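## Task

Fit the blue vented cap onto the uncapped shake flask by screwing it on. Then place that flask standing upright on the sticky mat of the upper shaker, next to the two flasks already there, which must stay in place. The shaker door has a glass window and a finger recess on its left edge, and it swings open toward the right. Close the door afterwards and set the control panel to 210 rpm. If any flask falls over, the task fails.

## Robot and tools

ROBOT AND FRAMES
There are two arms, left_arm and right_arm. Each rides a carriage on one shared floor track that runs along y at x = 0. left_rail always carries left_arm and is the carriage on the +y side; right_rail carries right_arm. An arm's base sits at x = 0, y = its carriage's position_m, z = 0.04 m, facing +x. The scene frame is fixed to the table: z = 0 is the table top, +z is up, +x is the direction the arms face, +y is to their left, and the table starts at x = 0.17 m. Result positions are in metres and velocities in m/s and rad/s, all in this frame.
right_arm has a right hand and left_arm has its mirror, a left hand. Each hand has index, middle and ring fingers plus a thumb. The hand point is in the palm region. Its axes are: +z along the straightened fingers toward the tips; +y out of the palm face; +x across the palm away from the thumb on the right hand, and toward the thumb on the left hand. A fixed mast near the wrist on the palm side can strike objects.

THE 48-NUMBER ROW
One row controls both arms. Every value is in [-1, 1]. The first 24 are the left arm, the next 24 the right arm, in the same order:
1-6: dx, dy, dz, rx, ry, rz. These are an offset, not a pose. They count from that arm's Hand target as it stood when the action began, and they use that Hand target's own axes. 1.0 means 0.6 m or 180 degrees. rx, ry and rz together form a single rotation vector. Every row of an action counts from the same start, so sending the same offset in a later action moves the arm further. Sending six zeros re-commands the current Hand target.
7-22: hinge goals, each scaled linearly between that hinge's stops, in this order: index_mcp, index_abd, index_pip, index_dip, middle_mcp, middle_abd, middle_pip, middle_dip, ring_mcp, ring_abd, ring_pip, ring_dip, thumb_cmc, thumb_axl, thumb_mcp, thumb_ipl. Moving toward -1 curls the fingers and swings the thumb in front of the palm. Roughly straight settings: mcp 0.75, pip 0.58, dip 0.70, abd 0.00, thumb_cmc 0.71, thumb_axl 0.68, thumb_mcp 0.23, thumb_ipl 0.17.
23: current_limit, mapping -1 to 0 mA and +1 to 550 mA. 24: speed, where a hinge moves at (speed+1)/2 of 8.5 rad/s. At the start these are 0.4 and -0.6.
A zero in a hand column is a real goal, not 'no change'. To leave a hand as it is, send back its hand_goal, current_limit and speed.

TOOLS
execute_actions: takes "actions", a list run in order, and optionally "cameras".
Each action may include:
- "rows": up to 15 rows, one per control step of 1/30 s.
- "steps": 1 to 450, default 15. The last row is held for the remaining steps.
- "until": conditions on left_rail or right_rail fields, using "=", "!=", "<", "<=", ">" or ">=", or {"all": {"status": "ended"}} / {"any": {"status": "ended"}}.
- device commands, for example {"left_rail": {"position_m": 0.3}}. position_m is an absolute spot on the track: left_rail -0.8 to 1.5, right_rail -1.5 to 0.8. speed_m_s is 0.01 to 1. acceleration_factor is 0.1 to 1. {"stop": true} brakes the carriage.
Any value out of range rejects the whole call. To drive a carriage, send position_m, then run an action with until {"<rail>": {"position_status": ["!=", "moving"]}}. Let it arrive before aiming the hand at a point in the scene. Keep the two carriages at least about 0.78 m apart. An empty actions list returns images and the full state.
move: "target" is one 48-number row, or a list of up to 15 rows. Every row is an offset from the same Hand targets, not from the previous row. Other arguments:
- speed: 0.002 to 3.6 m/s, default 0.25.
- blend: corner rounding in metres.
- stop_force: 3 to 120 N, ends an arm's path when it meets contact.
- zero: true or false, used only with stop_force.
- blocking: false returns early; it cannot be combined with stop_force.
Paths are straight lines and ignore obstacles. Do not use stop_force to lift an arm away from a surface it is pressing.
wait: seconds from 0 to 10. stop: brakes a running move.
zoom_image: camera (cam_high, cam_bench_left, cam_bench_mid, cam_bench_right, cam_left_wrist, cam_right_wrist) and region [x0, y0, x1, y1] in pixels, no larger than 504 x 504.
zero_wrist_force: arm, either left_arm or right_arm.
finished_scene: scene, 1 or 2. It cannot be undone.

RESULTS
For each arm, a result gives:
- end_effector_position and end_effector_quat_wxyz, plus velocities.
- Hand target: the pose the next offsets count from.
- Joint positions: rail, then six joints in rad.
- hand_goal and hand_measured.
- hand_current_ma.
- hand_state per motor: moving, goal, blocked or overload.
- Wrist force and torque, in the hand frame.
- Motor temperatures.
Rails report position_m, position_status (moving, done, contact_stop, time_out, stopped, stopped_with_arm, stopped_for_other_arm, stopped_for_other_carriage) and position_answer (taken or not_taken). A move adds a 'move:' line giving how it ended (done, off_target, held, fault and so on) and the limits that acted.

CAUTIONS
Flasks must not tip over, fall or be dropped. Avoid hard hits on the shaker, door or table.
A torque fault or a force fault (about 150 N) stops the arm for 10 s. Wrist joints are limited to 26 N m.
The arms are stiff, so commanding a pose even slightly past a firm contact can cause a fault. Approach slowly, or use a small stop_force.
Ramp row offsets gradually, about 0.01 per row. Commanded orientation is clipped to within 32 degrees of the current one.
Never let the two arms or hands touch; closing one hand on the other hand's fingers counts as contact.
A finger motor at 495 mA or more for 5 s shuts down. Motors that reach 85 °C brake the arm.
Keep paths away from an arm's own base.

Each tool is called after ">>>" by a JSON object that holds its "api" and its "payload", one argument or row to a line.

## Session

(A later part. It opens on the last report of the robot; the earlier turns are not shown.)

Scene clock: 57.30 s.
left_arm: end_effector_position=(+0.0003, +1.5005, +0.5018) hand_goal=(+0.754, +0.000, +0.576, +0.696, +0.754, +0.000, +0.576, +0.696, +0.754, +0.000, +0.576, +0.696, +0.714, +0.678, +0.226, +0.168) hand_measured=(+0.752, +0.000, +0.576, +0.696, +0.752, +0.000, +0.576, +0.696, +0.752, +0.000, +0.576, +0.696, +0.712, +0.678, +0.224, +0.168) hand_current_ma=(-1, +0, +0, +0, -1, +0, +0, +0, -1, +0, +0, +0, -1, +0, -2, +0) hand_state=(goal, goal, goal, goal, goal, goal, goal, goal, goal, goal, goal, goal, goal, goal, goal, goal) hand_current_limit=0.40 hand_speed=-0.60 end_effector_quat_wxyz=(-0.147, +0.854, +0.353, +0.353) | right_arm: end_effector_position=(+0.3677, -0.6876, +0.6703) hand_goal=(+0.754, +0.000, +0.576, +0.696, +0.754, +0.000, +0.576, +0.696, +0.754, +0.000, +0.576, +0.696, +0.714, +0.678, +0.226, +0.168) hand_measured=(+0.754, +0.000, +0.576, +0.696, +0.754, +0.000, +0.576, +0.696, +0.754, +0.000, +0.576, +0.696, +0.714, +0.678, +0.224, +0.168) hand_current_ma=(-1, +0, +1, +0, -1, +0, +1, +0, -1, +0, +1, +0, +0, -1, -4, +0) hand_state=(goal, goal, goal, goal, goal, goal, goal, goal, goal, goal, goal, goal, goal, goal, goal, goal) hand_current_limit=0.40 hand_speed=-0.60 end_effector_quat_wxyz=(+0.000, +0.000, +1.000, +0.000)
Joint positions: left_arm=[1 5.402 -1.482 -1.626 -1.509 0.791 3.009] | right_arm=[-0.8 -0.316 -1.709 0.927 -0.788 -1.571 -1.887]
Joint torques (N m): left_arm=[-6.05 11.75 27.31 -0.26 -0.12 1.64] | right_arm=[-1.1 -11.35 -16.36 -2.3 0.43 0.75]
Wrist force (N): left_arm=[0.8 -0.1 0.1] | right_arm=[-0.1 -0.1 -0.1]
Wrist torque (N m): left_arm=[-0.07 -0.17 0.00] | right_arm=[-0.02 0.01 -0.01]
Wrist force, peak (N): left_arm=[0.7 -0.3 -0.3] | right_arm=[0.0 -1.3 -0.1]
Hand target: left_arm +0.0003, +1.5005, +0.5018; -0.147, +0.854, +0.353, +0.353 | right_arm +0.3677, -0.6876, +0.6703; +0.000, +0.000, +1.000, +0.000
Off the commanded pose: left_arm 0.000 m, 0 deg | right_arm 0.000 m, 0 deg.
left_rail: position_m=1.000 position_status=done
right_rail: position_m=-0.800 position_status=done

>>> {"api": "move", "payload": {
  "target": [0,0,0,0,0,0,0.754,0,0.576,0.696,0.754,0,0.576,0.696,0.754,0,0.576,0.696,0.714,0.678,0.226,0.168,0.4,-0.6,-0.391,0.289,0.417,0,0,0,0.754,0,0.576,0.696,1.0,0,0.576,0.696,0.754,0,0.576,0.696,0.714,0.678,0.226,0.168,0.4,-0.6],
  "speed": 0.3,
  "cameras": ["cam_bench_mid","cam_high","cam_right_wrist"]
}}

Scene clock: 59.43 s.
left_arm: end_effector_position=(+0.0003, +1.5005, +0.5018) hand_goal=(+0.754, +0.000, +0.576, +0.696, +0.754, +0.000, +0.576, +0.696, +0.754, +0.000, +0.576, +0.696, +0.714, +0.678, +0.226, +0.168) hand_measured=(+0.752, +0.000, +0.576, +0.696, +0.752, +0.000, +0.576, +0.696, +0.752, +0.000, +0.576, +0.696, +0.712, +0.678, +0.224, +0.168) hand_current_ma=(-1, +0, +0, +0, -1, +0, +0, +0, -1, +0, +0, +0, -1, +0, -2, +0) hand_state=(goal, goal, goal, goal, goal, goal, goal, goal, goal, goal, goal, goal, goal, goal, goal, goal) hand_current_limit=0.40 hand_speed=-0.60 end_effector_quat_wxyz=(-0.147, +0.854, +0.353, +0.353) | right_arm: end_effector_position=(+0.6023, -0.5142, +0.4202) hand_goal=(+0.754, +0.000, +0.576, +0.696, +1.000, +0.000, +0.576, +0.696, +0.754, +0.000, +0.576, +0.696, +0.714, +0.678, +0.226, +0.168) hand_measured=(+0.754, +0.000, +0.576, +0.696, +0.992, +0.000, +0.576, +0.696, +0.754, +0.000, +0.576, +0.696, +0.714, +0.678, +0.224, +0.168) hand_current_ma=(-1, +0, +1, +0, -18, +0, +1, +0, -1, +0, +1, +0, +0, -1, -5, +0) hand_state=(goal, goal, goal, goal, goal, goal, goal, goal, goal, goal, goal, goal, goal, goal, goal, goal) hand_current_limit=0.40 hand_speed=-0.60 end_effector_quat_wxyz=(+0.000, +0.000, +1.000, +0.000)
Joint positions: left_arm=[1 5.402 -1.482 -1.626 -1.509 0.791 3.009] | right_arm=[-0.8 0.114 -1.313 1.22 -1.478 -1.571 -1.456]
Joint torques (N m): left_arm=[-5.76 10.79 26.61 -0.29 0.05 1.61] | right_arm=[12.21 -24.93 -29.19 -3.77 -1.72 2.17]
Wrist force (N): left_arm=[0.3 -0.5 -0.1] | right_arm=[-0.1 0.1 0.1]
Wrist torque (N m): left_arm=[-0.11 -0.11 -0.03] | right_arm=[-0.01 0.04 -0.13]
Wrist force, peak (N): left_arm=[0.4 -0.7 -0.4] | right_arm=[1.2 -0.7 -1.3]
Hand target: left_arm +0.0003, +1.5005, +0.5018; -0.147, +0.854, +0.353, +0.353 | right_arm +0.6023, -0.5142, +0.4201; +0.000, +0.000, +1.000, +0.000
Off the commanded pose: left_arm 0.000 m, 0 deg | right_arm 0.000 m, 0 deg.
left_rail: position_m=1.000 position_status=done
right_rail: position_m=-0.800 position_status=done
move: done
camera_calibration:
cam_right_wrist: T_world_to_cam=[[0.75176, 0.659154, 0.019316, -0.0918564], [0.458708, -0.543748, 0.702798, -0.894732], [0.473755, -0.519475, -0.711127, -0.124463], [0, 0, 0, 1]] pos_world=[0.538439, -0.490616, 0.542081]
Images, in order (width x height): cam_high 672x504, cam_bench_mid 672x504, cam_right_wrist 672x504.

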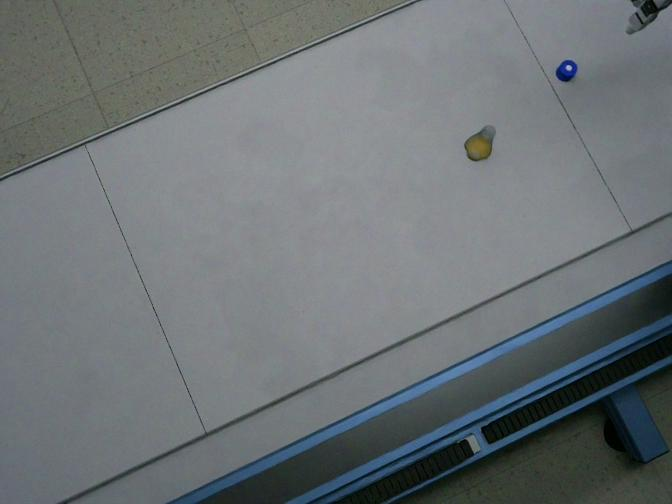

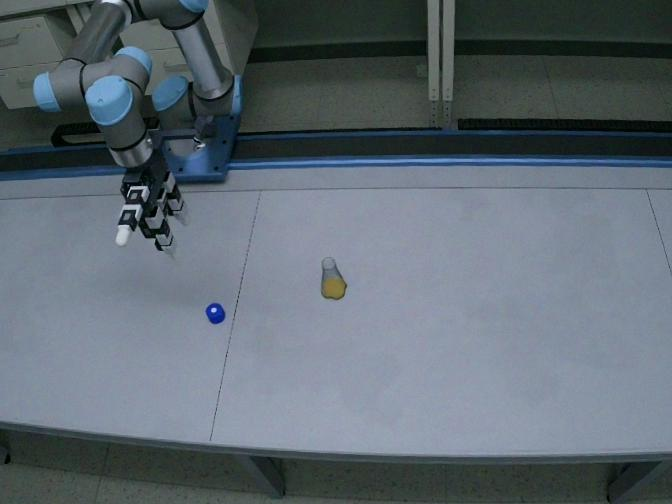

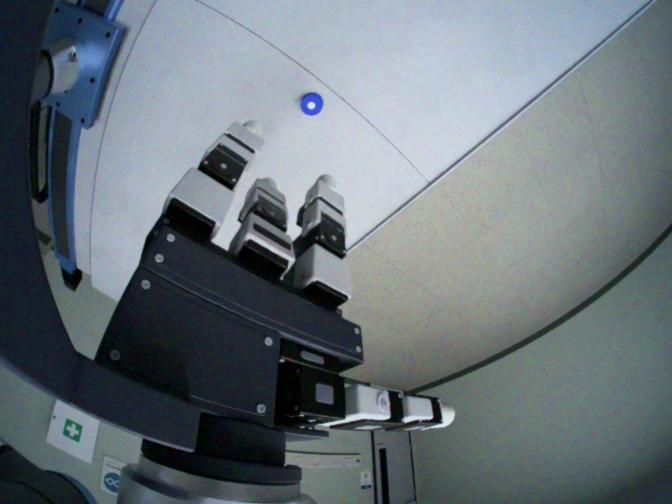

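>>> {"api": "move", "payload": {
  "target": [0,0,0,0,0,0,0.754,0,0.576,0.696,0.754,0,0.576,0.696,0.754,0,0.576,0.696,0.714,0.678,0.226,0.168,0.4,-0.6,-0.010,-0.003,0.367,0,0,0,0.754,0,0.576,0.696,1.0,0,0.576,0.696,0.754,0,0.576,0.696,0.714,0.678,0.226,0.168,0.4,-0.6],
  "speed": 0.2,
  "cameras": ["cam_right_wrist"]
}}

>>> {"api": "zoom_image", "payload": {
  "camera": "cam_right_wrist",
  "region": [200, 60, 400, 260]
}}

Scene clock: 61.70 s.
left_arm: end_effector_position=(+0.0003, +1.5005, +0.5018) hand_goal=(+0.754, +0.000, +0.576, +0.696, +0.754, +0.000, +0.576, +0.696, +0.754, +0.000, +0.576, +0.696, +0.714, +0.678, +0.226, +0.168) hand_measured=(+0.752, +0.000, +0.576, +0.696, +0.752, +0.000, +0.576, +0.696, +0.752, +0.000, +0.576, +0.696, +0.712, +0.678, +0.224, +0.168) hand_current_ma=(-1, +0, +0, +0, -1, +0, +0, +0, -1, +0, +0, +0, -1, +0, -2, +0) hand_state=(goal, goal, goal, goal, goal, goal, goal, goal, goal, goal, goal, goal, goal, goal, goal, goal) hand_current_limit=0.40 hand_speed=-0.60 end_effector_quat_wxyz=(-0.147, +0.854, +0.353, +0.353) | right_arm: end_effector_position=(+0.6083, -0.5160, +0.2000) hand_goal=(+0.754, +0.000, +0.576, +0.696, +1.000, +0.000, +0.576, +0.696, +0.754, +0.000, +0.576, +0.696, +0.714, +0.678, +0.226, +0.168) hand_measured=(+0.754, +0.000, +0.576, +0.696, +0.992, +0.000, +0.576, +0.696, +0.754, +0.000, +0.576, +0.696, +0.714, +0.678, +0.224, +0.168) hand_current_ma=(-1, +0, +1, +0, -18, +0, +1, +0, -1, +0, +1, +0, +0, -1, -5, +0) hand_state=(goal, goal, goal, goal, goal, goal, goal, goal, goal, goal, goal, goal, goal, goal, goal, goal) hand_current_limit=0.40 hand_speed=-0.60 end_effector_quat_wxyz=(+0.000, +0.000, +1.000, +0.000)
Joint positions: left_arm=[1 5.402 -1.482 -1.626 -1.509 0.791 3.009] | right_arm=[-0.8 0.11 -1.208 1.657 -2.02 -1.571 -1.461]
Joint torques (N m): left_arm=[-5.71 10.93 27.68 -0.34 -0.08 1.39] | right_arm=[-12.51 -29.04 -13.05 -3.8 2.02 1.51]
Wrist force (N): left_arm=[0.5 -0.3 -0.2] | right_arm=[-0.1 0.1 -0.5]
Wrist torque (N m): left_arm=[-0.07 -0.13 -0.02] | right_arm=[0.03 0.04 0.06]
Wrist force, peak (N): left_arm=[0.8 -0.3 0.3] | right_arm=[-0.6 0.2 -1.1]
Hand target: left_arm +0.0003, +1.5005, +0.5018; -0.147, +0.854, +0.353, +0.353 | right_arm +0.6083, -0.5160, +0.1999; +0.000, +0.000, +1.000, +0.000
Off the commanded pose: left_arm 0.000 m, 0 deg | right_arm 0.000 m, 0 deg.
left_rail: position_m=1.000 position_status=done
right_rail: position_m=-0.800 position_status=done
move: done
camera_calibration:
cam_right_wrist: T_world_to_cam=[[0.751664, 0.659265, 0.0192647, -0.0908785], [0.45884, -0.543684, 0.702762, -0.743781], [0.47378, -0.519401, -0.711164, -0.284843], [0, 0, 0, 1]] pos_world=[0.54454, -0.492416, 0.321881]
Images, in order (width x height): cam_right_wrist 672x504.

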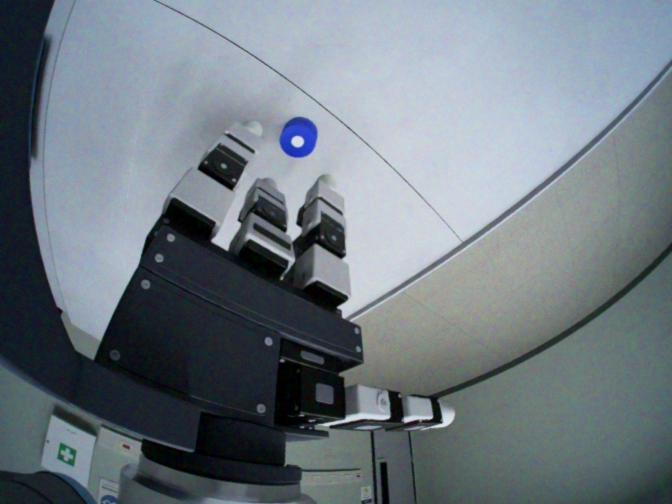

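Scaled by 2.520 from the camera's 672x504 image, which has a finer 960x720 frame.

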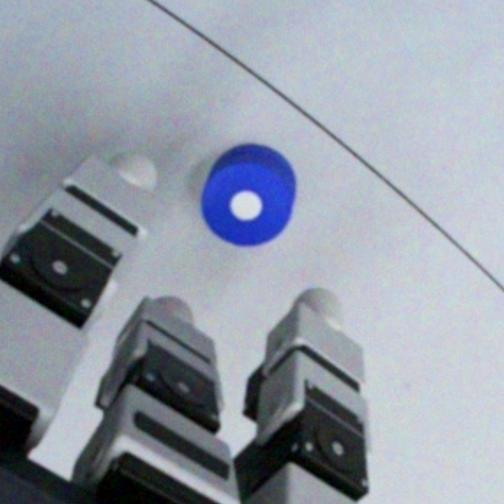

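>>> {"api": "move", "payload": {
  "target": [0,0,0,0,0,0,0.754,0,0.576,0.696,0.754,0,0.576,0.696,0.754,0,0.576,0.696,0.714,0.678,0.226,0.168,0.4,-0.6,-0.0028,-0.0073,0.12,0,0,0,0.754,0,0.576,0.696,1.0,0,0.576,0.696,0.754,0,0.576,0.696,0.714,0.678,0.226,0.168,0.4,-0.6],
  "speed": 0.1,
  "stop_force": 8,
  "cameras": ["cam_right_wrist"]
}}

>>> {"api": "zoom_image", "payload": {
  "camera": "cam_right_wrist",
  "region": [200, 60, 400, 260]
}}

Scene clock: 64.50 s.
left_arm: end_effector_position=(+0.0003, +1.5005, +0.5018) hand_goal=(+0.754, +0.000, +0.576, +0.696, +0.754, +0.000, +0.576, +0.696, +0.754, +0.000, +0.576, +0.696, +0.714, +0.678, +0.226, +0.168) hand_measured=(+0.752, +0.000, +0.576, +0.696, +0.752, +0.000, +0.576, +0.696, +0.752, +0.000, +0.576, +0.696, +0.712, +0.678, +0.224, +0.168) hand_current_ma=(-1, +0, +0, +0, -1, +0, +0, +0, -1, +0, +0, +0, -1, +0, -2, +0) hand_state=(goal, goal, goal, goal, goal, goal, goal, goal, goal, goal, goal, goal, goal, goal, goal, goal) hand_current_limit=0.40 hand_speed=-0.60 end_effector_quat_wxyz=(-0.147, +0.854, +0.353, +0.353) | right_arm: end_effector_position=(+0.6100, -0.5203, +0.1279) hand_goal=(+0.754, +0.000, +0.576, +0.696, +1.000, +0.000, +0.576, +0.696, +0.754, +0.000, +0.576, +0.696, +0.714, +0.678, +0.226, +0.168) hand_measured=(+0.754, +0.000, +0.576, +0.696, +0.992, +0.000, +0.576, +0.696, +0.754, +0.000, +0.576, +0.696, +0.714, +0.678, +0.224, +0.168) hand_current_ma=(-1, +0, +1, +0, -18, +0, +1, +0, -1, +0, +1, +0, +0, -1, -5, +0) hand_state=(goal, goal, goal, goal, goal, goal, goal, goal, goal, goal, goal, goal, goal, goal, goal, goal) hand_current_limit=0.40 hand_speed=-0.60 end_effector_quat_wxyz=(+0.000, +0.000, +1.000, +0.000)
Joint positions: left_arm=[1 5.402 -1.482 -1.626 -1.509 0.791 3.009] | right_arm=[-0.8 0.103 -1.12 1.739 -2.19 -1.571 -1.468]
Joint torques (N m): left_arm=[-5.25 10.54 27.02 -0.15 -0.12 1.52] | right_arm=[-13.78 -30.39 -11.23 -3.88 2.09 -2.02]
Wrist force (N): left_arm=[0.2 -0.2 -0.1] | right_arm=[-0.1 -0.1 -0.3]
Wrist torque (N m): left_arm=[-0.07 -0.10 -0.05] | right_arm=[-0.01 0.04 0.06]
Wrist force, peak (N): left_arm=[0.9 -0.4 0.0] | right_arm=[-0.2 0.3 -1.0]
Hand target: left_arm +0.0003, +1.5005, +0.5018; -0.147, +0.854, +0.353, +0.353 | right_arm +0.6100, -0.5203, +0.1279; +0.000, +0.000, +1.000, +0.000
Off the commanded pose: left_arm 0.000 m, 0 deg | right_arm 0.000 m, 0 deg.
left_rail: position_m=1.000 position_status=done
right_rail: position_m=-0.800 position_status=done
move: done
camera_calibration:
cam_right_wrist: T_world_to_cam=[[0.75176, 0.659154, 0.019316, -0.0880533], [0.458708, -0.543748, 0.702798, -0.696199], [0.473755, -0.519475, -0.711127, -0.339189], [0, 0, 0, 1]] pos_world=[0.546239, -0.496716, 0.249781]
Images, in order (width x height): cam_right_wrist 672x504.

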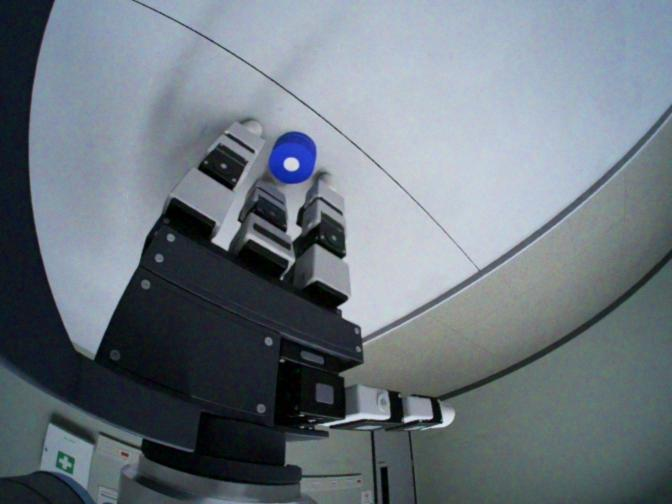

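Scaled by 2.520 from the camera's 672x504 image, which has a finer 960x720 frame.

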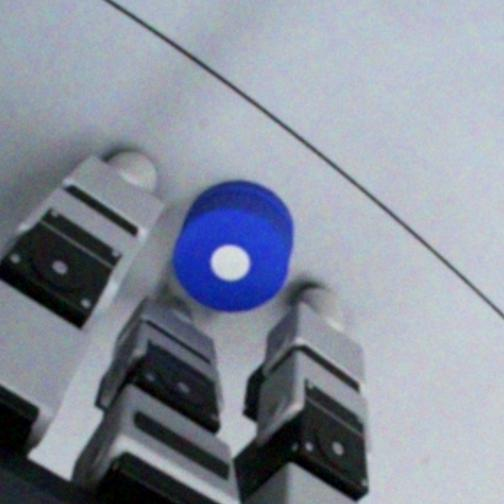

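>>> {"api": "execute_actions", "payload": {
  "actions": [
    {"rows":[[0,0,0,0,0,0,0.754,0,0.576,0.696,0.754,0,0.576,0.696,0.754,0,0.576,0.696,0.714,0.678,0.226,0.168,0.4,-0.6,0,0,0,0,0,0,0.754,-0.14,0.576,0.696,1.0,0,0.576,0.696,0.754,0.14,0.576,0.696,0.714,0.678,0.226,0.168,0.2,-0.85]],"steps":20},
    {"rows":[[0,0,0,0,0,0,0.754,0,0.576,0.696,0.754,0,0.576,0.696,0.754,0,0.576,0.696,0.714,0.678,0.226,0.168,0.4,-0.6,0,0,0,0,0,0,0.754,-0.3,0.576,0.696,1.0,0,0.576,0.696,0.754,0.3,0.576,0.696,0.714,0.678,0.226,0.168,0.2,-0.9]],"steps":30}
  ],
  "cameras": ["cam_right_wrist"]
}}

>>> {"api": "zoom_image", "payload": {
  "camera": "cam_right_wrist",
  "region": [200, 60, 400, 260]
}}

Scene clock: 67.00 s.
left_arm: end_effector_position=(+0.0003, +1.5005, +0.5018) hand_goal=(+0.754, +0.000, +0.576, +0.696, +0.754, +0.000, +0.576, +0.696, +0.754, +0.000, +0.576, +0.696, +0.714, +0.678, +0.226, +0.168) hand_measured=(+0.752, +0.000, +0.576, +0.696, +0.752, +0.000, +0.576, +0.696, +0.752, +0.000, +0.576, +0.696, +0.712, +0.678, +0.224, +0.168) hand_current_ma=(-1, +0, +0, +0, -1, +0, +0, +0, -1, +0, +0, +0, -1, +0, -2, +0) hand_state=(goal, goal, goal, goal, goal, goal, goal, goal, goal, goal, goal, goal, goal, goal, goal, goal) hand_current_limit=0.40 hand_speed=-0.60 end_effector_quat_wxyz=(-0.147, +0.854, +0.353, +0.353) | right_arm: end_effector_position=(+0.6100, -0.5203, +0.1279) hand_goal=(+0.754, -0.300, +0.576, +0.696, +1.000, +0.000, +0.576, +0.696, +0.754, +0.300, +0.576, +0.696, +0.714, +0.678, +0.226, +0.168) hand_measured=(+0.754, -0.150, +0.576, +0.696, +0.992, +0.000, +0.576, +0.696, +0.754, +0.164, +0.576, +0.696, +0.714, +0.678, +0.224, +0.168) hand_current_ma=(-1, +330, +1, +0, -18, +0, +1, +0, -1, -330, +1, +0, +0, -1, -5, +0) hand_state=(goal, blocked, goal, goal, goal, goal, goal, goal, goal, blocked, goal, goal, goal, goal, goal, goal) hand_current_limit=0.20 hand_speed=-0.90 end_effector_quat_wxyz=(+0.000, +0.000, +1.000, +0.000)
Joint positions: left_arm=[1 5.402 -1.482 -1.626 -1.509 0.791 3.009] | right_arm=[-0.8 0.103 -1.12 1.739 -2.19 -1.571 -1.468]
Joint torques (N m): left_arm=[-5.86 11.01 26.82 -0.21 0.09 1.39] | right_arm=[-15.01 -30.19 -12.38 -3.23 1.88 -2.07]
Wrist force (N): left_arm=[0.5 -0.4 0.0] | right_arm=[0.0 -0.4 -0.7]
Wrist torque (N m): left_arm=[-0.09 -0.14 -0.02] | right_arm=[-0.01 0.05 0.04]
Wrist force, peak (N): left_arm=[0.6 -0.7 0.2] | right_arm=[-0.2 0.1 -1.4]
Hand target: left_arm +0.0003, +1.5005, +0.5018; -0.147, +0.854, +0.353, +0.353 | right_arm +0.6100, -0.5203, +0.1279; +0.000, +0.000, +1.000, +0.000
Off the commanded pose: left_arm 0.000 m, 0 deg | right_arm 0.000 m, 0 deg.
left_rail: position_m=1.000 position_status=done
right_rail: position_m=-0.800 position_status=done
camera_calibration:
cam_right_wrist: T_world_to_cam=[[0.75176, 0.659154, 0.019316, -0.0880533], [0.458708, -0.543748, 0.702798, -0.696199], [0.473755, -0.519475, -0.711127, -0.339189], [0, 0, 0, 1]] pos_world=[0.546239, -0.496716, 0.249781]
Images, in order (width x height): cam_right_wrist 672x504.

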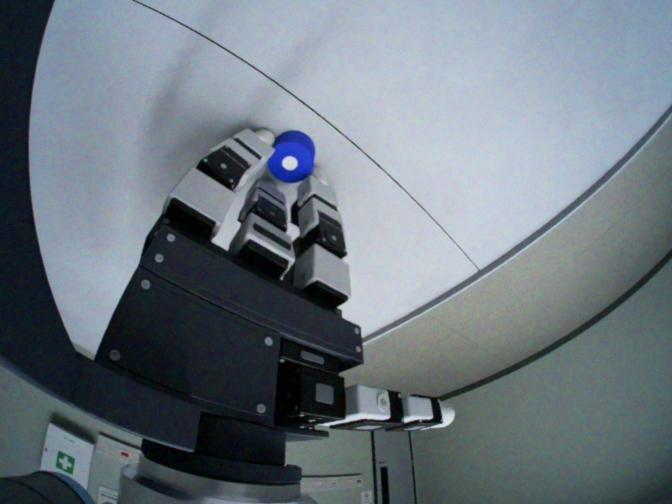

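Scaled by 2.520 from the camera's 672x504 image, which has a finer 960x720 frame.

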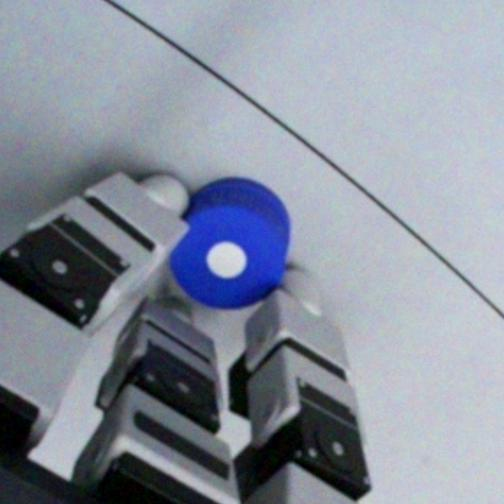

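>>> {"api": "move", "payload": {
  "target": [0,0,0,0,0,0,0.754,0,0.576,0.696,0.754,0,0.576,0.696,0.754,0,0.576,0.696,0.714,0.678,0.226,0.168,0.4,-0.6,0,0,-0.3,0,0,0,0.754,-0.3,0.576,0.696,1.0,0,0.576,0.696,0.754,0.3,0.576,0.696,0.714,0.678,0.226,0.168,0.2,-0.9],
  "speed": 0.1,
  "cameras": ["cam_right_wrist"]
}}

>>> {"api": "zoom_image", "payload": {
  "camera": "cam_right_wrist",
  "region": [200, 60, 400, 260]
}}

Scene clock: 70.13 s.
left_arm: end_effector_position=(+0.0003, +1.5005, +0.5018) hand_goal=(+0.754, +0.000, +0.576, +0.696, +0.754, +0.000, +0.576, +0.696, +0.754, +0.000, +0.576, +0.696, +0.714, +0.678, +0.226, +0.168) hand_measured=(+0.752, +0.000, +0.576, +0.696, +0.752, +0.000, +0.576, +0.696, +0.752, +0.000, +0.576, +0.696, +0.712, +0.678, +0.224, +0.168) hand_current_ma=(-1, +0, +0, +0, -1, +0, +0, +0, -1, +0, +0, +0, -1, +0, -2, +0) hand_state=(goal, goal, goal, goal, goal, goal, goal, goal, goal, goal, goal, goal, goal, goal, goal, goal) hand_current_limit=0.40 hand_speed=-0.60 end_effector_quat_wxyz=(-0.147, +0.854, +0.353, +0.353) | right_arm: end_effector_position=(+0.6100, -0.5203, +0.3079) hand_goal=(+0.754, -0.300, +0.576, +0.696, +1.000, +0.000, +0.576, +0.696, +0.754, +0.300, +0.576, +0.696, +0.714, +0.678, +0.226, +0.168) hand_measured=(+0.754, -0.150, +0.576, +0.696, +0.992, +0.000, +0.576, +0.696, +0.754, +0.166, +0.576, +0.696, +0.714, +0.678, +0.224, +0.168) hand_current_ma=(-1, +330, +1, +0, -18, +0, +1, +0, -1, -330, +1, +0, +0, -1, -5, +0) hand_state=(goal, blocked, goal, goal, goal, goal, goal, goal, goal, blocked, goal, goal, goal, goal, goal, goal) hand_current_limit=0.20 hand_speed=-0.90 end_effector_quat_wxyz=(+0.000, +0.000, +1.000, +0.000)
Joint positions: left_arm=[1 5.402 -1.482 -1.626 -1.509 0.791 3.009] | right_arm=[-0.8 0.103 -1.287 1.474 -1.758 -1.571 -1.468]
Joint torques (N m): left_arm=[-5.03 10.03 26.61 -0.31 0.02 1] | right_arm=[-1.79 -42.86 -29.18 -1.25 -1.45 -1.42]
Wrist force (N): left_arm=[0.5 0.1 -0.2] | right_arm=[-0.5 0.0 -0.1]
Wrist torque (N m): left_arm=[-0.01 -0.14 -0.03] | right_arm=[-0.01 0.09 0.02]
Wrist force, peak (N): left_arm=[0.8 -0.5 0.1] | right_arm=[0.1 -0.1 -1.2]
Hand target: left_arm +0.0003, +1.5005, +0.5018; -0.147, +0.854, +0.353, +0.353 | right_arm +0.6100, -0.5203, +0.3079; +0.000, +0.000, +1.000, +0.000
Off the commanded pose: left_arm 0.000 m, 0 deg | right_arm 0.000 m, 0 deg.
left_rail: position_m=1.000 position_status=done
right_rail: position_m=-0.800 position_status=done
move: done
camera_calibration:
cam_right_wrist: T_world_to_cam=[[0.751827, 0.659078, 0.0193069, -0.0916005], [0.458714, -0.543852, 0.702714, -0.822721], [0.473643, -0.519463, -0.71121, -0.211083], [0, 0, 0, 1]] pos_world=[0.546239, -0.496716, 0.429781]
Images, in order (width x height): cam_right_wrist 672x504.

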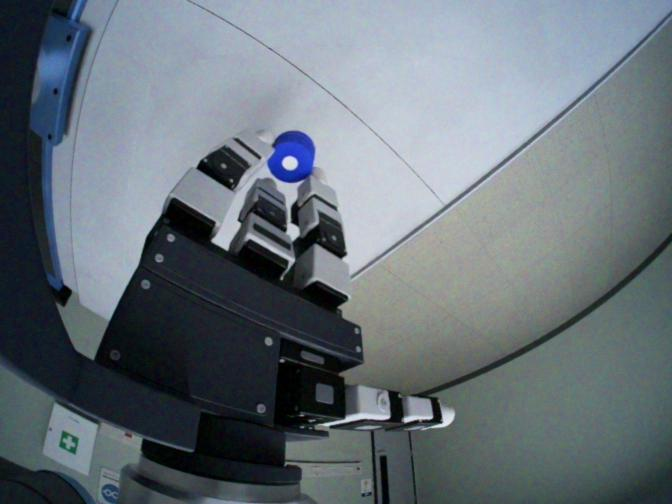

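Scaled by 2.520 from the camera's 672x504 image, which has a finer 960x720 frame.

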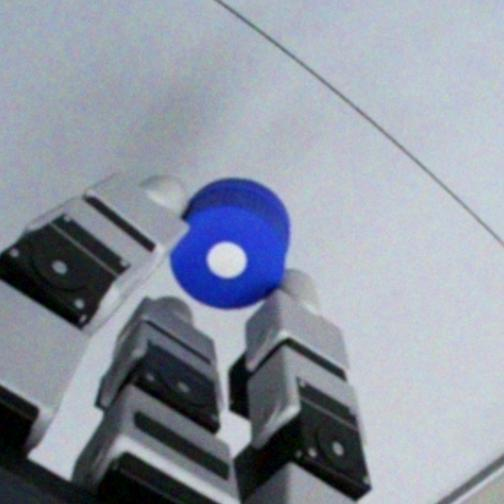

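>>> {"api": "move", "payload": {
  "target": [
    [0,0,0,0,0,0,0.754,0,0.576,0.696,0.754,0,0.576,0.696,0.754,0,0.576,0.696,0.714,0.678,0.226,0.168,0.4,-0.6,0.125,-0.0282,0,0,0,-0.3208,0.754,-0.3,0.576,0.696,1.0,0,0.576,0.696,0.754,0.3,0.576,0.696,0.714,0.678,0.226,0.168,0.2,-0.9],
    [0,0,0,0,0,0,0.754,0,0.576,0.696,0.754,0,0.576,0.696,0.754,0,0.576,0.696,0.714,0.678,0.226,0.168,0.4,-0.6,0.168,-0.149,0,0,0,-0.6417,0.754,-0.3,0.576,0.696,1.0,0,0.576,0.696,0.754,0.3,0.576,0.696,0.714,0.678,0.226,0.168,0.2,-0.9]
  ],
  "speed": 0.5,
  "blend": 0.03
}}

>>> {"api": "move", "payload": {
  "target": [
    [0,0,0,0,0,0,0.754,0,0.576,0.696,0.754,0,0.576,0.696,0.754,0,0.576,0.696,0.714,0.678,0.226,0.168,0.4,-0.6,0.125,-0.0282,0,0,0,-0.3208,0.754,-0.3,0.576,0.696,1.0,0,0.576,0.696,0.754,0.3,0.576,0.696,0.714,0.678,0.226,0.168,0.2,-0.9],
    [0,0,0,0,0,0,0.754,0,0.576,0.696,0.754,0,0.576,0.696,0.754,0,0.576,0.696,0.714,0.678,0.226,0.168,0.4,-0.6,0.168,-0.149,0,0,0,-0.6417,0.754,-0.3,0.576,0.696,1.0,0,0.576,0.696,0.754,0.3,0.576,0.696,0.714,0.678,0.226,0.168,0.2,-0.9]
  ],
  "speed": 0.5,
  "blend": 0.03,
  "cameras": ["cam_right_wrist","cam_bench_mid"]
}}

Scene clock: 73.97 s.
left_arm: end_effector_position=(+0.0003, +1.5005, +0.5018) hand_goal=(+0.754, +0.000, +0.576, +0.696, +0.754, +0.000, +0.576, +0.696, +0.754, +0.000, +0.576, +0.696, +0.714, +0.678, +0.226, +0.168) hand_measured=(+0.752, +0.000, +0.576, +0.696, +0.752, +0.000, +0.576, +0.696, +0.752, +0.000, +0.576, +0.696, +0.712, +0.678, +0.224, +0.168) hand_current_ma=(-1, +0, +0, +0, -1, +0, +0, +0, -1, +0, +0, +0, -1, +0, -2, +0) hand_state=(goal, goal, goal, goal, goal, goal, goal, goal, goal, goal, goal, goal, goal, goal, goal, goal) hand_current_limit=0.40 hand_speed=-0.60 end_effector_quat_wxyz=(-0.147, +0.854, +0.353, +0.353) | right_arm: end_effector_position=(+0.5092, -0.6097, +0.3079) hand_goal=(+0.754, -0.300, +0.576, +0.696, +1.000, +0.000, +0.576, +0.696, +0.754, +0.300, +0.576, +0.696, +0.714, +0.678, +0.226, +0.168) hand_measured=(+0.754, -0.150, +0.576, +0.696, +0.992, +0.000, +0.576, +0.696, +0.754, +0.166, +0.576, +0.696, +0.714, +0.678, +0.224, +0.168) hand_current_ma=(-1, +330, +1, +0, -18, +0, +1, +0, -1, -330, +1, +0, +0, -1, -5, +0) hand_state=(goal, blocked, goal, goal, goal, goal, goal, goal, goal, blocked, goal, goal, goal, goal, goal, goal) hand_current_limit=0.20 hand_speed=-0.90 end_effector_quat_wxyz=(+0.000, +0.846, -0.534, +0.000)
Joint positions: left_arm=[1 5.402 -1.482 -1.626 -1.509 0.791 3.009] | right_arm=[-0.8 0.12 -1.259 1.437 -1.749 -1.571 -3.466]
Joint torques (N m): left_arm=[-5.22 10.3 27.15 -0.14 -0.05 1.2] | right_arm=[12.13 -44.68 -15.08 -3.77 1.87 -2.01]
Wrist force (N): left_arm=[0.6 -0.2 -0.1] | right_arm=[-0.5 0.0 -0.2]
Wrist torque (N m): left_arm=[-0.06 -0.15 -0.01] | right_arm=[0.01 0.10 0.03]
Wrist force, peak (N): left_arm=[0.6 -0.7 0.0] | right_arm=[-0.6 0.4 -0.4]
Hand target: left_arm +0.0003, +1.5005, +0.5018; -0.147, +0.854, +0.353, +0.353 | right_arm +0.5092, -0.6097, +0.3079; +0.000, +0.846, -0.534, +0.000
Off the commanded pose: left_arm 0.000 m, 0 deg | right_arm 0.000 m, 0 deg.
left_rail: position_m=1.000 position_status=done
right_rail: position_m=-0.800 position_status=done
move: done

Scene clock: 76.70 s.
left_arm: end_effector_position=(+0.0003, +1.5005, +0.5018) hand_goal=(+0.754, +0.000, +0.576, +0.696, +0.754, +0.000, +0.576, +0.696, +0.754, +0.000, +0.576, +0.696, +0.714, +0.678, +0.226, +0.168) hand_measured=(+0.752, +0.000, +0.576, +0.696, +0.752, +0.000, +0.576, +0.696, +0.752, +0.000, +0.576, +0.696, +0.712, +0.678, +0.224, +0.168) hand_current_ma=(-1, +0, +0, +0, -1, +0, +0, +0, -1, +0, +0, +0, -1, +0, -2, +0) hand_state=(goal, goal, goal, goal, goal, goal, goal, goal, goal, goal, goal, goal, goal, goal, goal, goal) hand_current_limit=0.40 hand_speed=-0.60 end_effector_quat_wxyz=(-0.147, +0.854, +0.353, +0.353) | right_arm: end_effector_position=(+0.6333, -0.6622, +0.3079) hand_goal=(+0.754, -0.300, +0.576, +0.696, +1.000, +0.000, +0.576, +0.696, +0.754, +0.300, +0.576, +0.696, +0.714, +0.678, +0.226, +0.168) hand_measured=(+0.754, -0.150, +0.576, +0.696, +0.992, +0.000, +0.576, +0.696, +0.754, +0.166, +0.576, +0.696, +0.714, +0.678, +0.224, +0.168) hand_current_ma=(-1, +330, +1, +0, -18, +0, +1, +0, -1, -330, +1, +0, +0, -1, -5, +0) hand_state=(goal, blocked, goal, goal, goal, goal, goal, goal, goal, blocked, goal, goal, goal, goal, goal, goal) hand_current_limit=0.20 hand_speed=-0.90 end_effector_quat_wxyz=(+0.000, +0.903, +0.431, +0.000)
Joint positions: left_arm=[1 5.402 -1.482 -1.626 -1.509 0.791 3.009] | right_arm=[-0.8 0.127 -1.289 1.476 -1.758 -1.571 -5.475]
Joint torques (N m): left_arm=[-5.14 10.62 25.76 -0.4 0.13 1.15] | right_arm=[-14 -43.04 -14.4 -3.66 1.92 -2.28]
Wrist force (N): left_arm=[0.2 -0.2 -0.2] | right_arm=[-0.1 0.1 -0.1]
Wrist torque (N m): left_arm=[-0.05 -0.11 -0.04] | right_arm=[0.02 0.03 0.05]
Wrist force, peak (N): left_arm=[0.5 -0.6 -0.4] | right_arm=[-0.8 -0.1 -0.1]
Hand target: left_arm +0.0003, +1.5005, +0.5018; -0.147, +0.854, +0.353, +0.353 | right_arm +0.6333, -0.6622, +0.3079; +0.000, +0.903, +0.431, +0.000
Off the commanded pose: left_arm 0.000 m, 0 deg | right_arm 0.000 m, 0 deg.
left_rail: position_m=1.000 position_status=done
right_rail: position_m=-0.800 position_status=done
move: done
camera_calibration:
cam_right_wrist: T_world_to_cam=[[0.039277, -0.999042, 0.0193129, -0.662327], [-0.711279, -0.0143783, 0.702763, 0.180964], [-0.701812, -0.0413393, -0.711162, 0.765177], [0, 0, 0, 1]] pos_world=[0.69174, -0.627459, 0.429781]
Images, in order (width x height): cam_bench_mid 672x504, cam_right_wrist 672x504.

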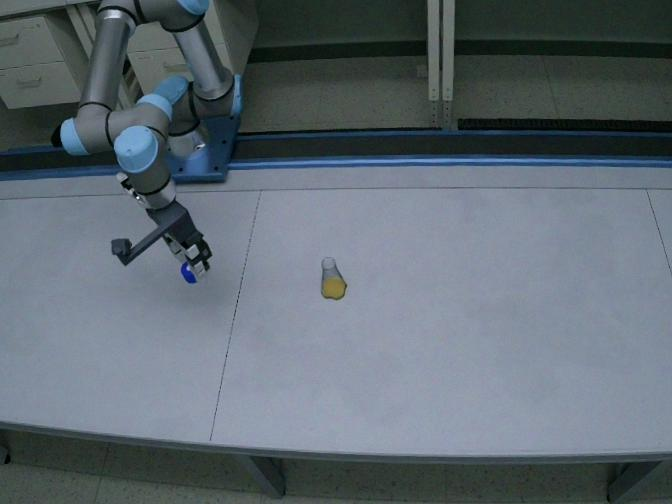

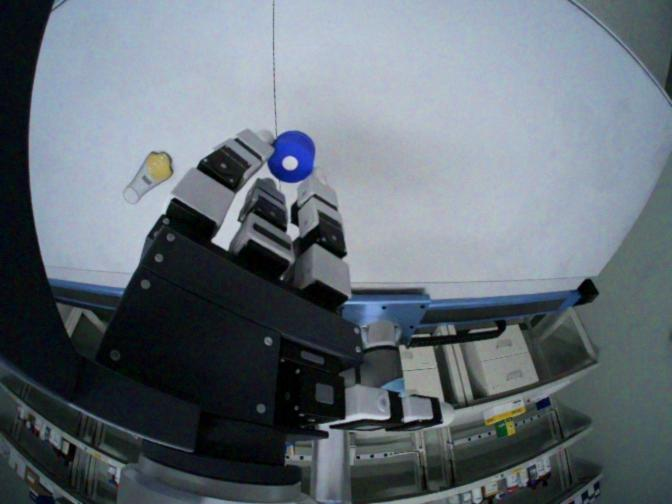

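>>> {"api": "zoom_image", "payload": {
  "camera": "cam_right_wrist",
  "region": [100, 130, 200, 230]
}}

Scaled by 5.040 from the camera's 672x504 image, which has a finer 960x720 frame.

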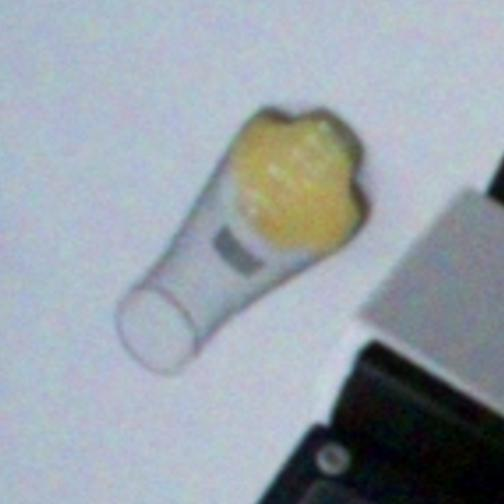

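>>> {"api": "execute_actions", "payload": {
  "actions": [
    {"right_rail":{"position_m":-0.65,"acceleration_factor":0.5},"steps":300,"until":{"right_rail":{"position_status":["!=","moving"]}}}
  ]
}}

Scene clock: 79.53 s.
left_arm: end_effector_position=(+0.0003, +1.5005, +0.5018) hand_goal=(+0.754, +0.000, +0.576, +0.696, +0.754, +0.000, +0.576, +0.696, +0.754, +0.000, +0.576, +0.696, +0.714, +0.678, +0.226, +0.168) hand_measured=(+0.752, +0.000, +0.576, +0.696, +0.752, +0.000, +0.576, +0.696, +0.752, +0.000, +0.576, +0.696, +0.712, +0.678, +0.224, +0.168) hand_current_ma=(-1, +0, +0, +0, -1, +0, +0, +0, -1, +0, +0, +0, -1, +0, -2, +0) hand_state=(goal, goal, goal, goal, goal, goal, goal, goal, goal, goal, goal, goal, goal, goal, goal, goal) hand_current_limit=0.40 hand_speed=-0.60 end_effector_quat_wxyz=(-0.147, +0.854, +0.353, +0.353) | right_arm: end_effector_position=(+0.6333, -0.5123, +0.3079) hand_goal=(+0.754, -0.300, +0.576, +0.696, +1.000, +0.000, +0.576, +0.696, +0.754, +0.300, +0.576, +0.696, +0.714, +0.678, +0.226, +0.168) hand_measured=(+0.754, -0.150, +0.576, +0.696, +0.992, +0.000, +0.576, +0.696, +0.754, +0.166, +0.576, +0.696, +0.714, +0.678, +0.224, +0.168) hand_current_ma=(-1, +330, +1, +0, -18, +0, +1, +0, -1, -330, +1, +0, +0, -1, -5, +0) hand_state=(goal, blocked, goal, goal, goal, goal, goal, goal, goal, blocked, goal, goal, goal, goal, goal, goal) hand_current_limit=0.20 hand_speed=-0.90 end_effector_quat_wxyz=(+0.000, +0.903, +0.431, +0.000)
Joint positions: left_arm=[1 5.402 -1.482 -1.626 -1.509 0.791 3.009] | right_arm=[-0.65 0.127 -1.289 1.476 -1.758 -1.571 -5.475]
Joint torques (N m): left_arm=[-3.87 9.5 26.75 -0.21 -0.25 1.35] | right_arm=[8.57 -40.5 -16.19 -3.28 1.3 -2.01]
Wrist force (N): left_arm=[0.5 -0.1 -0.3] | right_arm=[-0.4 0.3 -0.3]
Wrist torque (N m): left_arm=[-0.03 -0.13 -0.02] | right_arm=[0.07 0.07 0.04]
Wrist force, peak (N): left_arm=[0.7 -0.5 0.0] | right_arm=[-0.9 0.9 -0.3]
Hand target: left_arm +0.0003, +1.5005, +0.5018; -0.147, +0.854, +0.353, +0.353 | right_arm +0.6333, -0.5122, +0.3079; +0.000, +0.903, +0.431, +0.000
Off the commanded pose: left_arm 0.000 m, 0 deg | right_arm 0.000 m, 0 deg.
left_rail: position_m=1.000 position_status=done
right_rail: position_m=-0.650 position_status=done

>>> {"api": "move", "payload": {
  "target": [0,0,0,0,0,0,0.754,0,0.576,0.696,0.754,0,0.576,0.696,0.754,0,0.576,0.696,0.714,0.678,0.226,0.168,0.4,-0.6,0.1068,-0.2576,0,0,0,0,0.754,-0.3,0.576,0.696,1.0,0,0.576,0.696,0.754,0.3,0.576,0.696,0.714,0.678,0.226,0.168,0.2,-0.9],
  "speed": 0.2,
  "cameras": ["cam_right_wrist","cam_bench_mid","cam_high"]
}}

>>> {"api": "zoom_image", "payload": {
  "camera": "cam_right_wrist",
  "region": [220, 60, 380, 220]
}}

>>> {"api": "zoom_image", "payload": {
  "camera": "cam_bench_mid",
  "region": [270, 180, 390, 310]
}}

>>> {"api": "zoom_image", "payload": {
  "camera": "cam_high",
  "region": [430, 80, 580, 230]
}}

Scene clock: 81.50 s.
left_arm: end_effector_position=(+0.0003, +1.5005, +0.5018) hand_goal=(+0.754, +0.000, +0.576, +0.696, +0.754, +0.000, +0.576, +0.696, +0.754, +0.000, +0.576, +0.696, +0.714, +0.678, +0.226, +0.168) hand_measured=(+0.752, +0.000, +0.576, +0.696, +0.752, +0.000, +0.576, +0.696, +0.752, +0.000, +0.576, +0.696, +0.712, +0.678, +0.224, +0.168) hand_current_ma=(-1, +0, +0, +0, -1, +0, +0, +0, -1, +0, +0, +0, -1, +0, -2, +0) hand_state=(goal, goal, goal, goal, goal, goal, goal, goal, goal, goal, goal, goal, goal, goal, goal, goal) hand_current_limit=0.40 hand_speed=-0.60 end_effector_quat_wxyz=(-0.147, +0.854, +0.353, +0.353) | right_arm: end_effector_position=(+0.5535, -0.3652, +0.3079) hand_goal=(+0.754, -0.300, +0.576, +0.696, +1.000, +0.000, +0.576, +0.696, +0.754, +0.300, +0.576, +0.696, +0.714, +0.678, +0.226, +0.168) hand_measured=(+0.754, -0.150, +0.576, +0.696, +0.992, +0.000, +0.576, +0.696, +0.754, +0.166, +0.576, +0.696, +0.714, +0.678, +0.224, +0.168) hand_current_ma=(-1, +330, +1, +0, -17, +0, +1, +0, -1, -330, +1, +0, +0, -1, -5, +0) hand_state=(goal, blocked, goal, goal, goal, goal, goal, goal, goal, blocked, goal, goal, goal, goal, goal, goal) hand_current_limit=0.20 hand_speed=-0.90 end_effector_quat_wxyz=(+0.000, +0.903, +0.431, +0.000)
Joint positions: left_arm=[1 5.402 -1.482 -1.626 -1.509 0.791 3.009] | right_arm=[-0.65 0.399 -1.295 1.485 -1.76 -1.571 -5.204]
Joint torques (N m): left_arm=[-5.06 10.22 25.58 -0.13 -0.1 1.2] | right_arm=[11.22 -27.55 -29.44 -1.21 -1.53 1.81]
Wrist force (N): left_arm=[0.7 -0.4 -0.3] | right_arm=[-0.4 0.0 -0.2]
Wrist torque (N m): left_arm=[-0.07 -0.17 0.00] | right_arm=[0.01 0.07 -0.15]
Wrist force, peak (N): left_arm=[0.7 -0.4 -0.3] | right_arm=[-0.9 1.2 -0.2]
Hand target: left_arm +0.0003, +1.5005, +0.5018; -0.147, +0.854, +0.353, +0.353 | right_arm +0.5535, -0.3651, +0.3079; +0.000, +0.903, +0.431, +0.000
Off the commanded pose: left_arm 0.000 m, 0 deg | right_arm 0.000 m, 0 deg.
left_rail: position_m=1.000 position_status=done
right_rail: position_m=-0.650 position_status=done
move: done
camera_calibration:
cam_right_wrist: T_world_to_cam=[[0.0393485, -0.99904, 0.0192432, -0.362491], [-0.711275, -0.014478, 0.702765, 0.128438], [-0.701812, -0.0413399, -0.711162, 0.72145], [0, 0, 0, 1]] pos_world=[0.61194, -0.330458, 0.429781]
Images, in order (width x height): cam_high 672x504, cam_bench_mid 672x504, cam_right_wrist 672x504.

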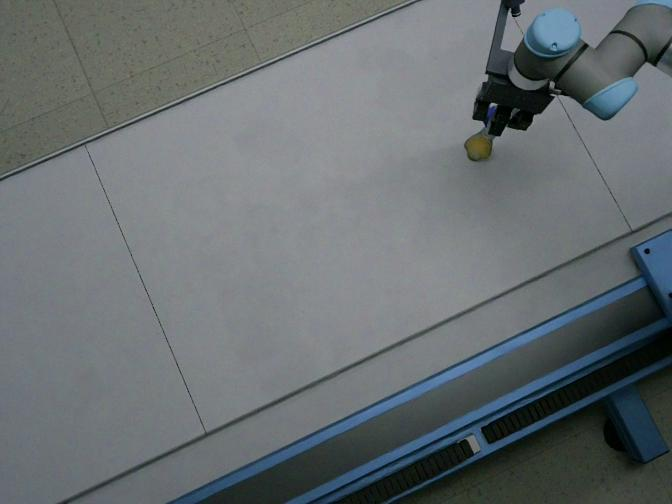

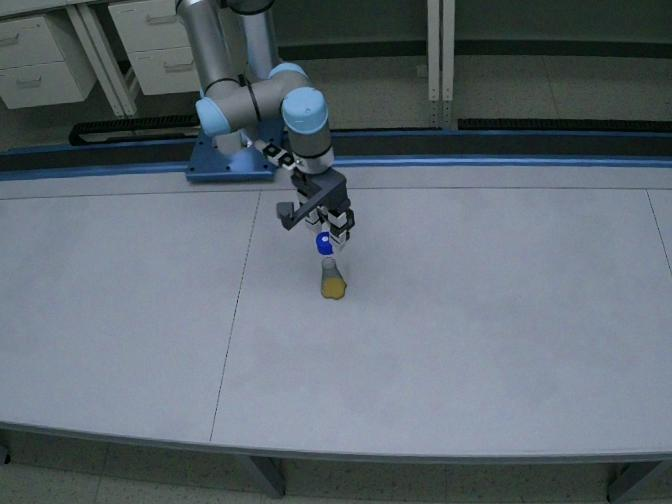

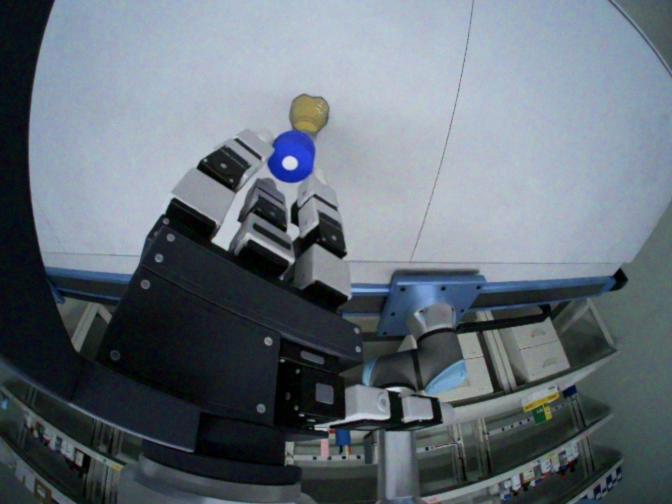

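Scaled by 3.150 from the camera's 672x504 image, which has a finer 960x720 frame.

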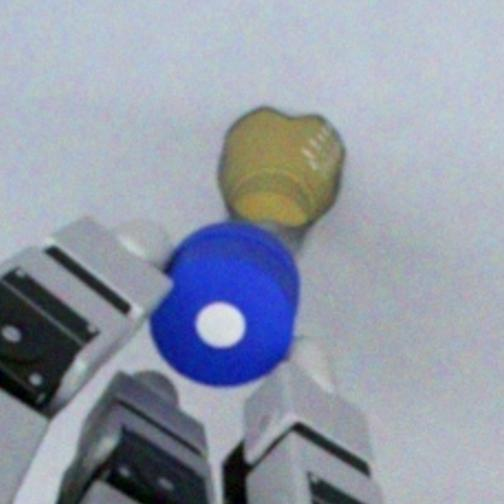

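Scaled by 3.877 from the camera's 672x504 image, which has a finer 960x720 frame.

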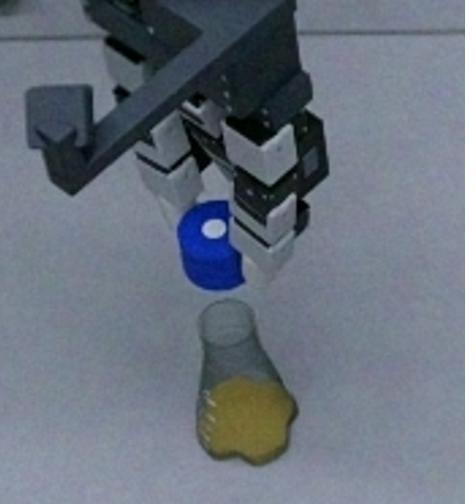

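Scaled by 3.360 from the camera's 672x504 image, which has a finer 960x720 frame.

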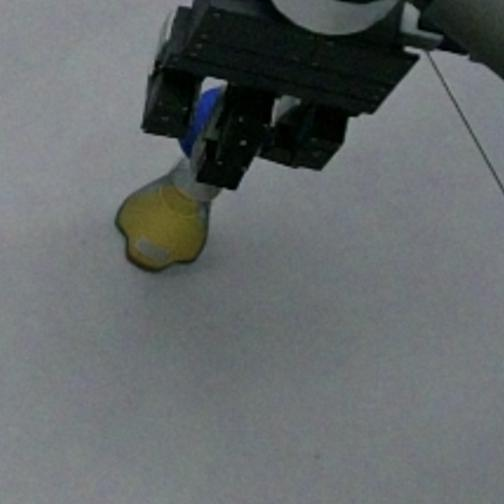

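>>> {"api": "move", "payload": {
  "target": [0,0,0,0,0,0,0.754,0,0.576,0.696,0.754,0,0.576,0.696,0.754,0,0.576,0.696,0.714,0.678,0.226,0.168,0.4,-0.6,0,0,0.0865,0,0,0,0.754,-0.3,0.576,0.696,1.0,0,0.576,0.696,0.754,0.3,0.576,0.696,0.714,0.678,0.226,0.168,0.2,-0.9],
  "speed": 0.1,
  "stop_force": 4,
  "cameras": ["cam_right_wrist","cam_bench_mid","cam_high"]
}}

>>> {"api": "zoom_image", "payload": {
  "camera": "cam_right_wrist",
  "region": [250, 80, 350, 180]
}}

>>> {"api": "zoom_image", "payload": {
  "camera": "cam_bench_mid",
  "region": [300, 220, 380, 300]
}}

>>> {"api": "zoom_image", "payload": {
  "camera": "cam_high",
  "region": [450, 90, 530, 170]
}}

Scene clock: 83.93 s.
left_arm: end_effector_position=(+0.0003, +1.5005, +0.5018) hand_goal=(+0.754, +0.000, +0.576, +0.696, +0.754, +0.000, +0.576, +0.696, +0.754, +0.000, +0.576, +0.696, +0.714, +0.678, +0.226, +0.168) hand_measured=(+0.752, +0.000, +0.576, +0.696, +0.752, +0.000, +0.576, +0.696, +0.752, +0.000, +0.576, +0.696, +0.712, +0.678, +0.224, +0.168) hand_current_ma=(-1, +0, +0, +0, -1, +0, +0, +0, -1, +0, +0, +0, -1, +0, -2, +0) hand_state=(goal, goal, goal, goal, goal, goal, goal, goal, goal, goal, goal, goal, goal, goal, goal, goal) hand_current_limit=0.40 hand_speed=-0.60 end_effector_quat_wxyz=(-0.147, +0.854, +0.353, +0.353) | right_arm: end_effector_position=(+0.5535, -0.3652, +0.2560) hand_goal=(+0.754, -0.300, +0.576, +0.696, +1.000, +0.000, +0.576, +0.696, +0.754, +0.300, +0.576, +0.696, +0.714, +0.678, +0.226, +0.168) hand_measured=(+0.754, -0.150, +0.576, +0.696, +0.992, +0.000, +0.576, +0.696, +0.754, +0.166, +0.576, +0.696, +0.714, +0.678, +0.224, +0.168) hand_current_ma=(-1, +330, +1, +0, -17, +0, +1, +0, -1, -330, +1, +0, +0, -1, -5, +0) hand_state=(goal, blocked, goal, goal, goal, goal, goal, goal, goal, blocked, goal, goal, goal, goal, goal, goal) hand_current_limit=0.20 hand_speed=-0.90 end_effector_quat_wxyz=(+0.000, +0.903, +0.431, +0.000)
Joint positions: left_arm=[1 5.402 -1.482 -1.626 -1.509 0.791 3.009] | right_arm=[-0.65 0.399 -1.265 1.581 -1.887 -1.571 -5.204]
Joint torques (N m): left_arm=[-6.22 10.38 25.29 -0.02 -0.1 1.05] | right_arm=[7.61 -26.68 -13.74 -3.68 -0.03 -1.77]
Wrist force (N): left_arm=[0.5 0.2 -0.1] | right_arm=[-0.1 0.1 0.2]
Wrist torque (N m): left_arm=[0.00 -0.14 -0.02] | right_arm=[-0.01 0.01 -0.14]
Wrist force, peak (N): left_arm=[0.7 -0.5 -0.2] | right_arm=[-0.3 -0.1 -1.1]
Hand target: left_arm +0.0003, +1.5005, +0.5018; -0.147, +0.854, +0.353, +0.353 | right_arm +0.5535, -0.3652, +0.2560; +0.000, +0.903, +0.431, +0.000
Off the commanded pose: left_arm 0.000 m, 0 deg | right_arm 0.000 m, 0 deg.
left_rail: position_m=1.000 position_status=done
right_rail: position_m=-0.650 position_status=done
move: done
camera_calibration:
cam_right_wrist: T_world_to_cam=[[0.0393485, -0.99904, 0.0192432, -0.361492], [-0.711275, -0.014478, 0.702765, 0.164911], [-0.701812, -0.0413399, -0.711162, 0.684541], [0, 0, 0, 1]] pos_world=[0.61194, -0.330458, 0.377881]
Images, in order (width x height): cam_high 672x504, cam_bench_mid 672x504, cam_right_wrist 672x504.

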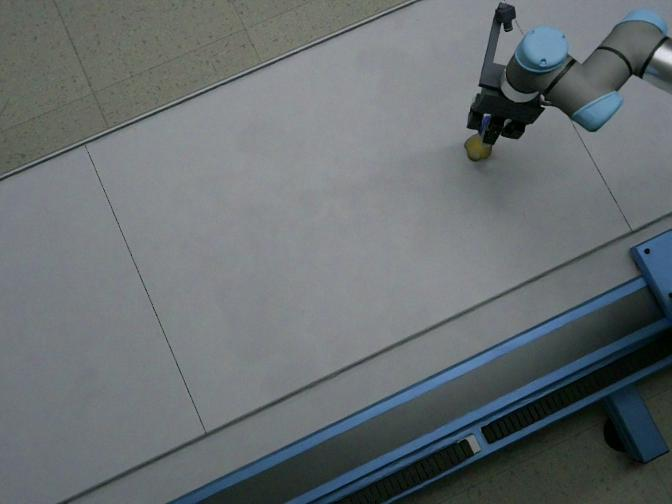

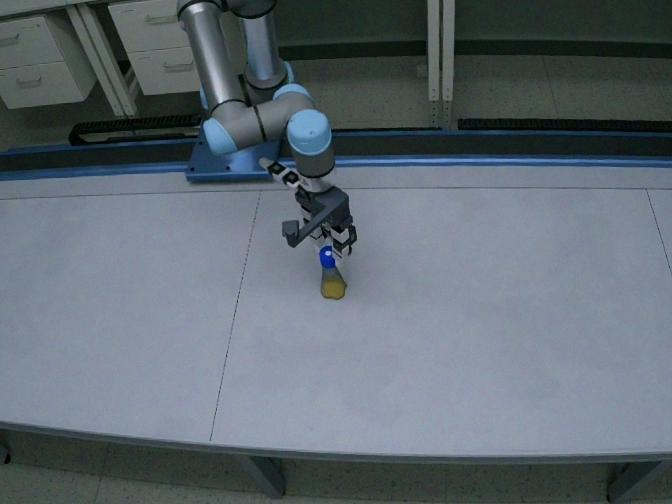

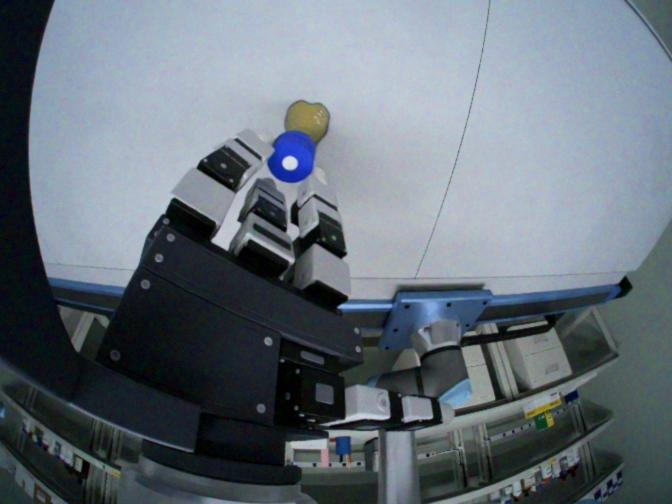

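Scaled by 5.040 from the camera's 672x504 image, which has a finer 960x720 frame.

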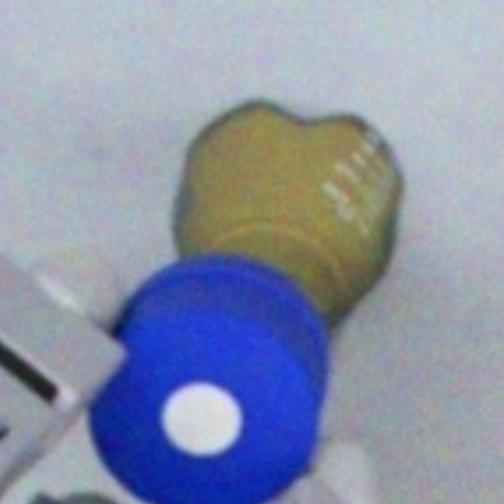

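Scaled by 6.300 from the camera's 672x504 image, which has a finer 960x720 frame.

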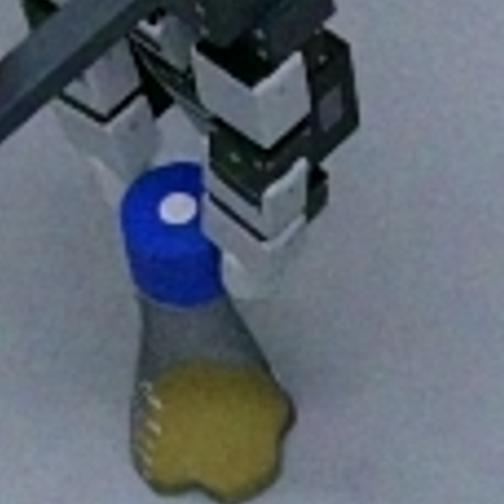

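Scaled by 6.300 from the camera's 672x504 image, which has a finer 960x720 frame.

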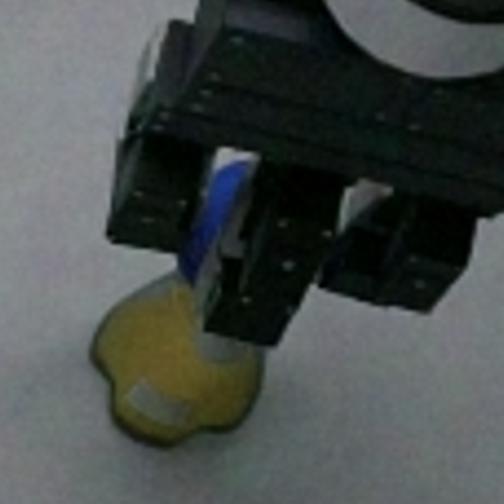

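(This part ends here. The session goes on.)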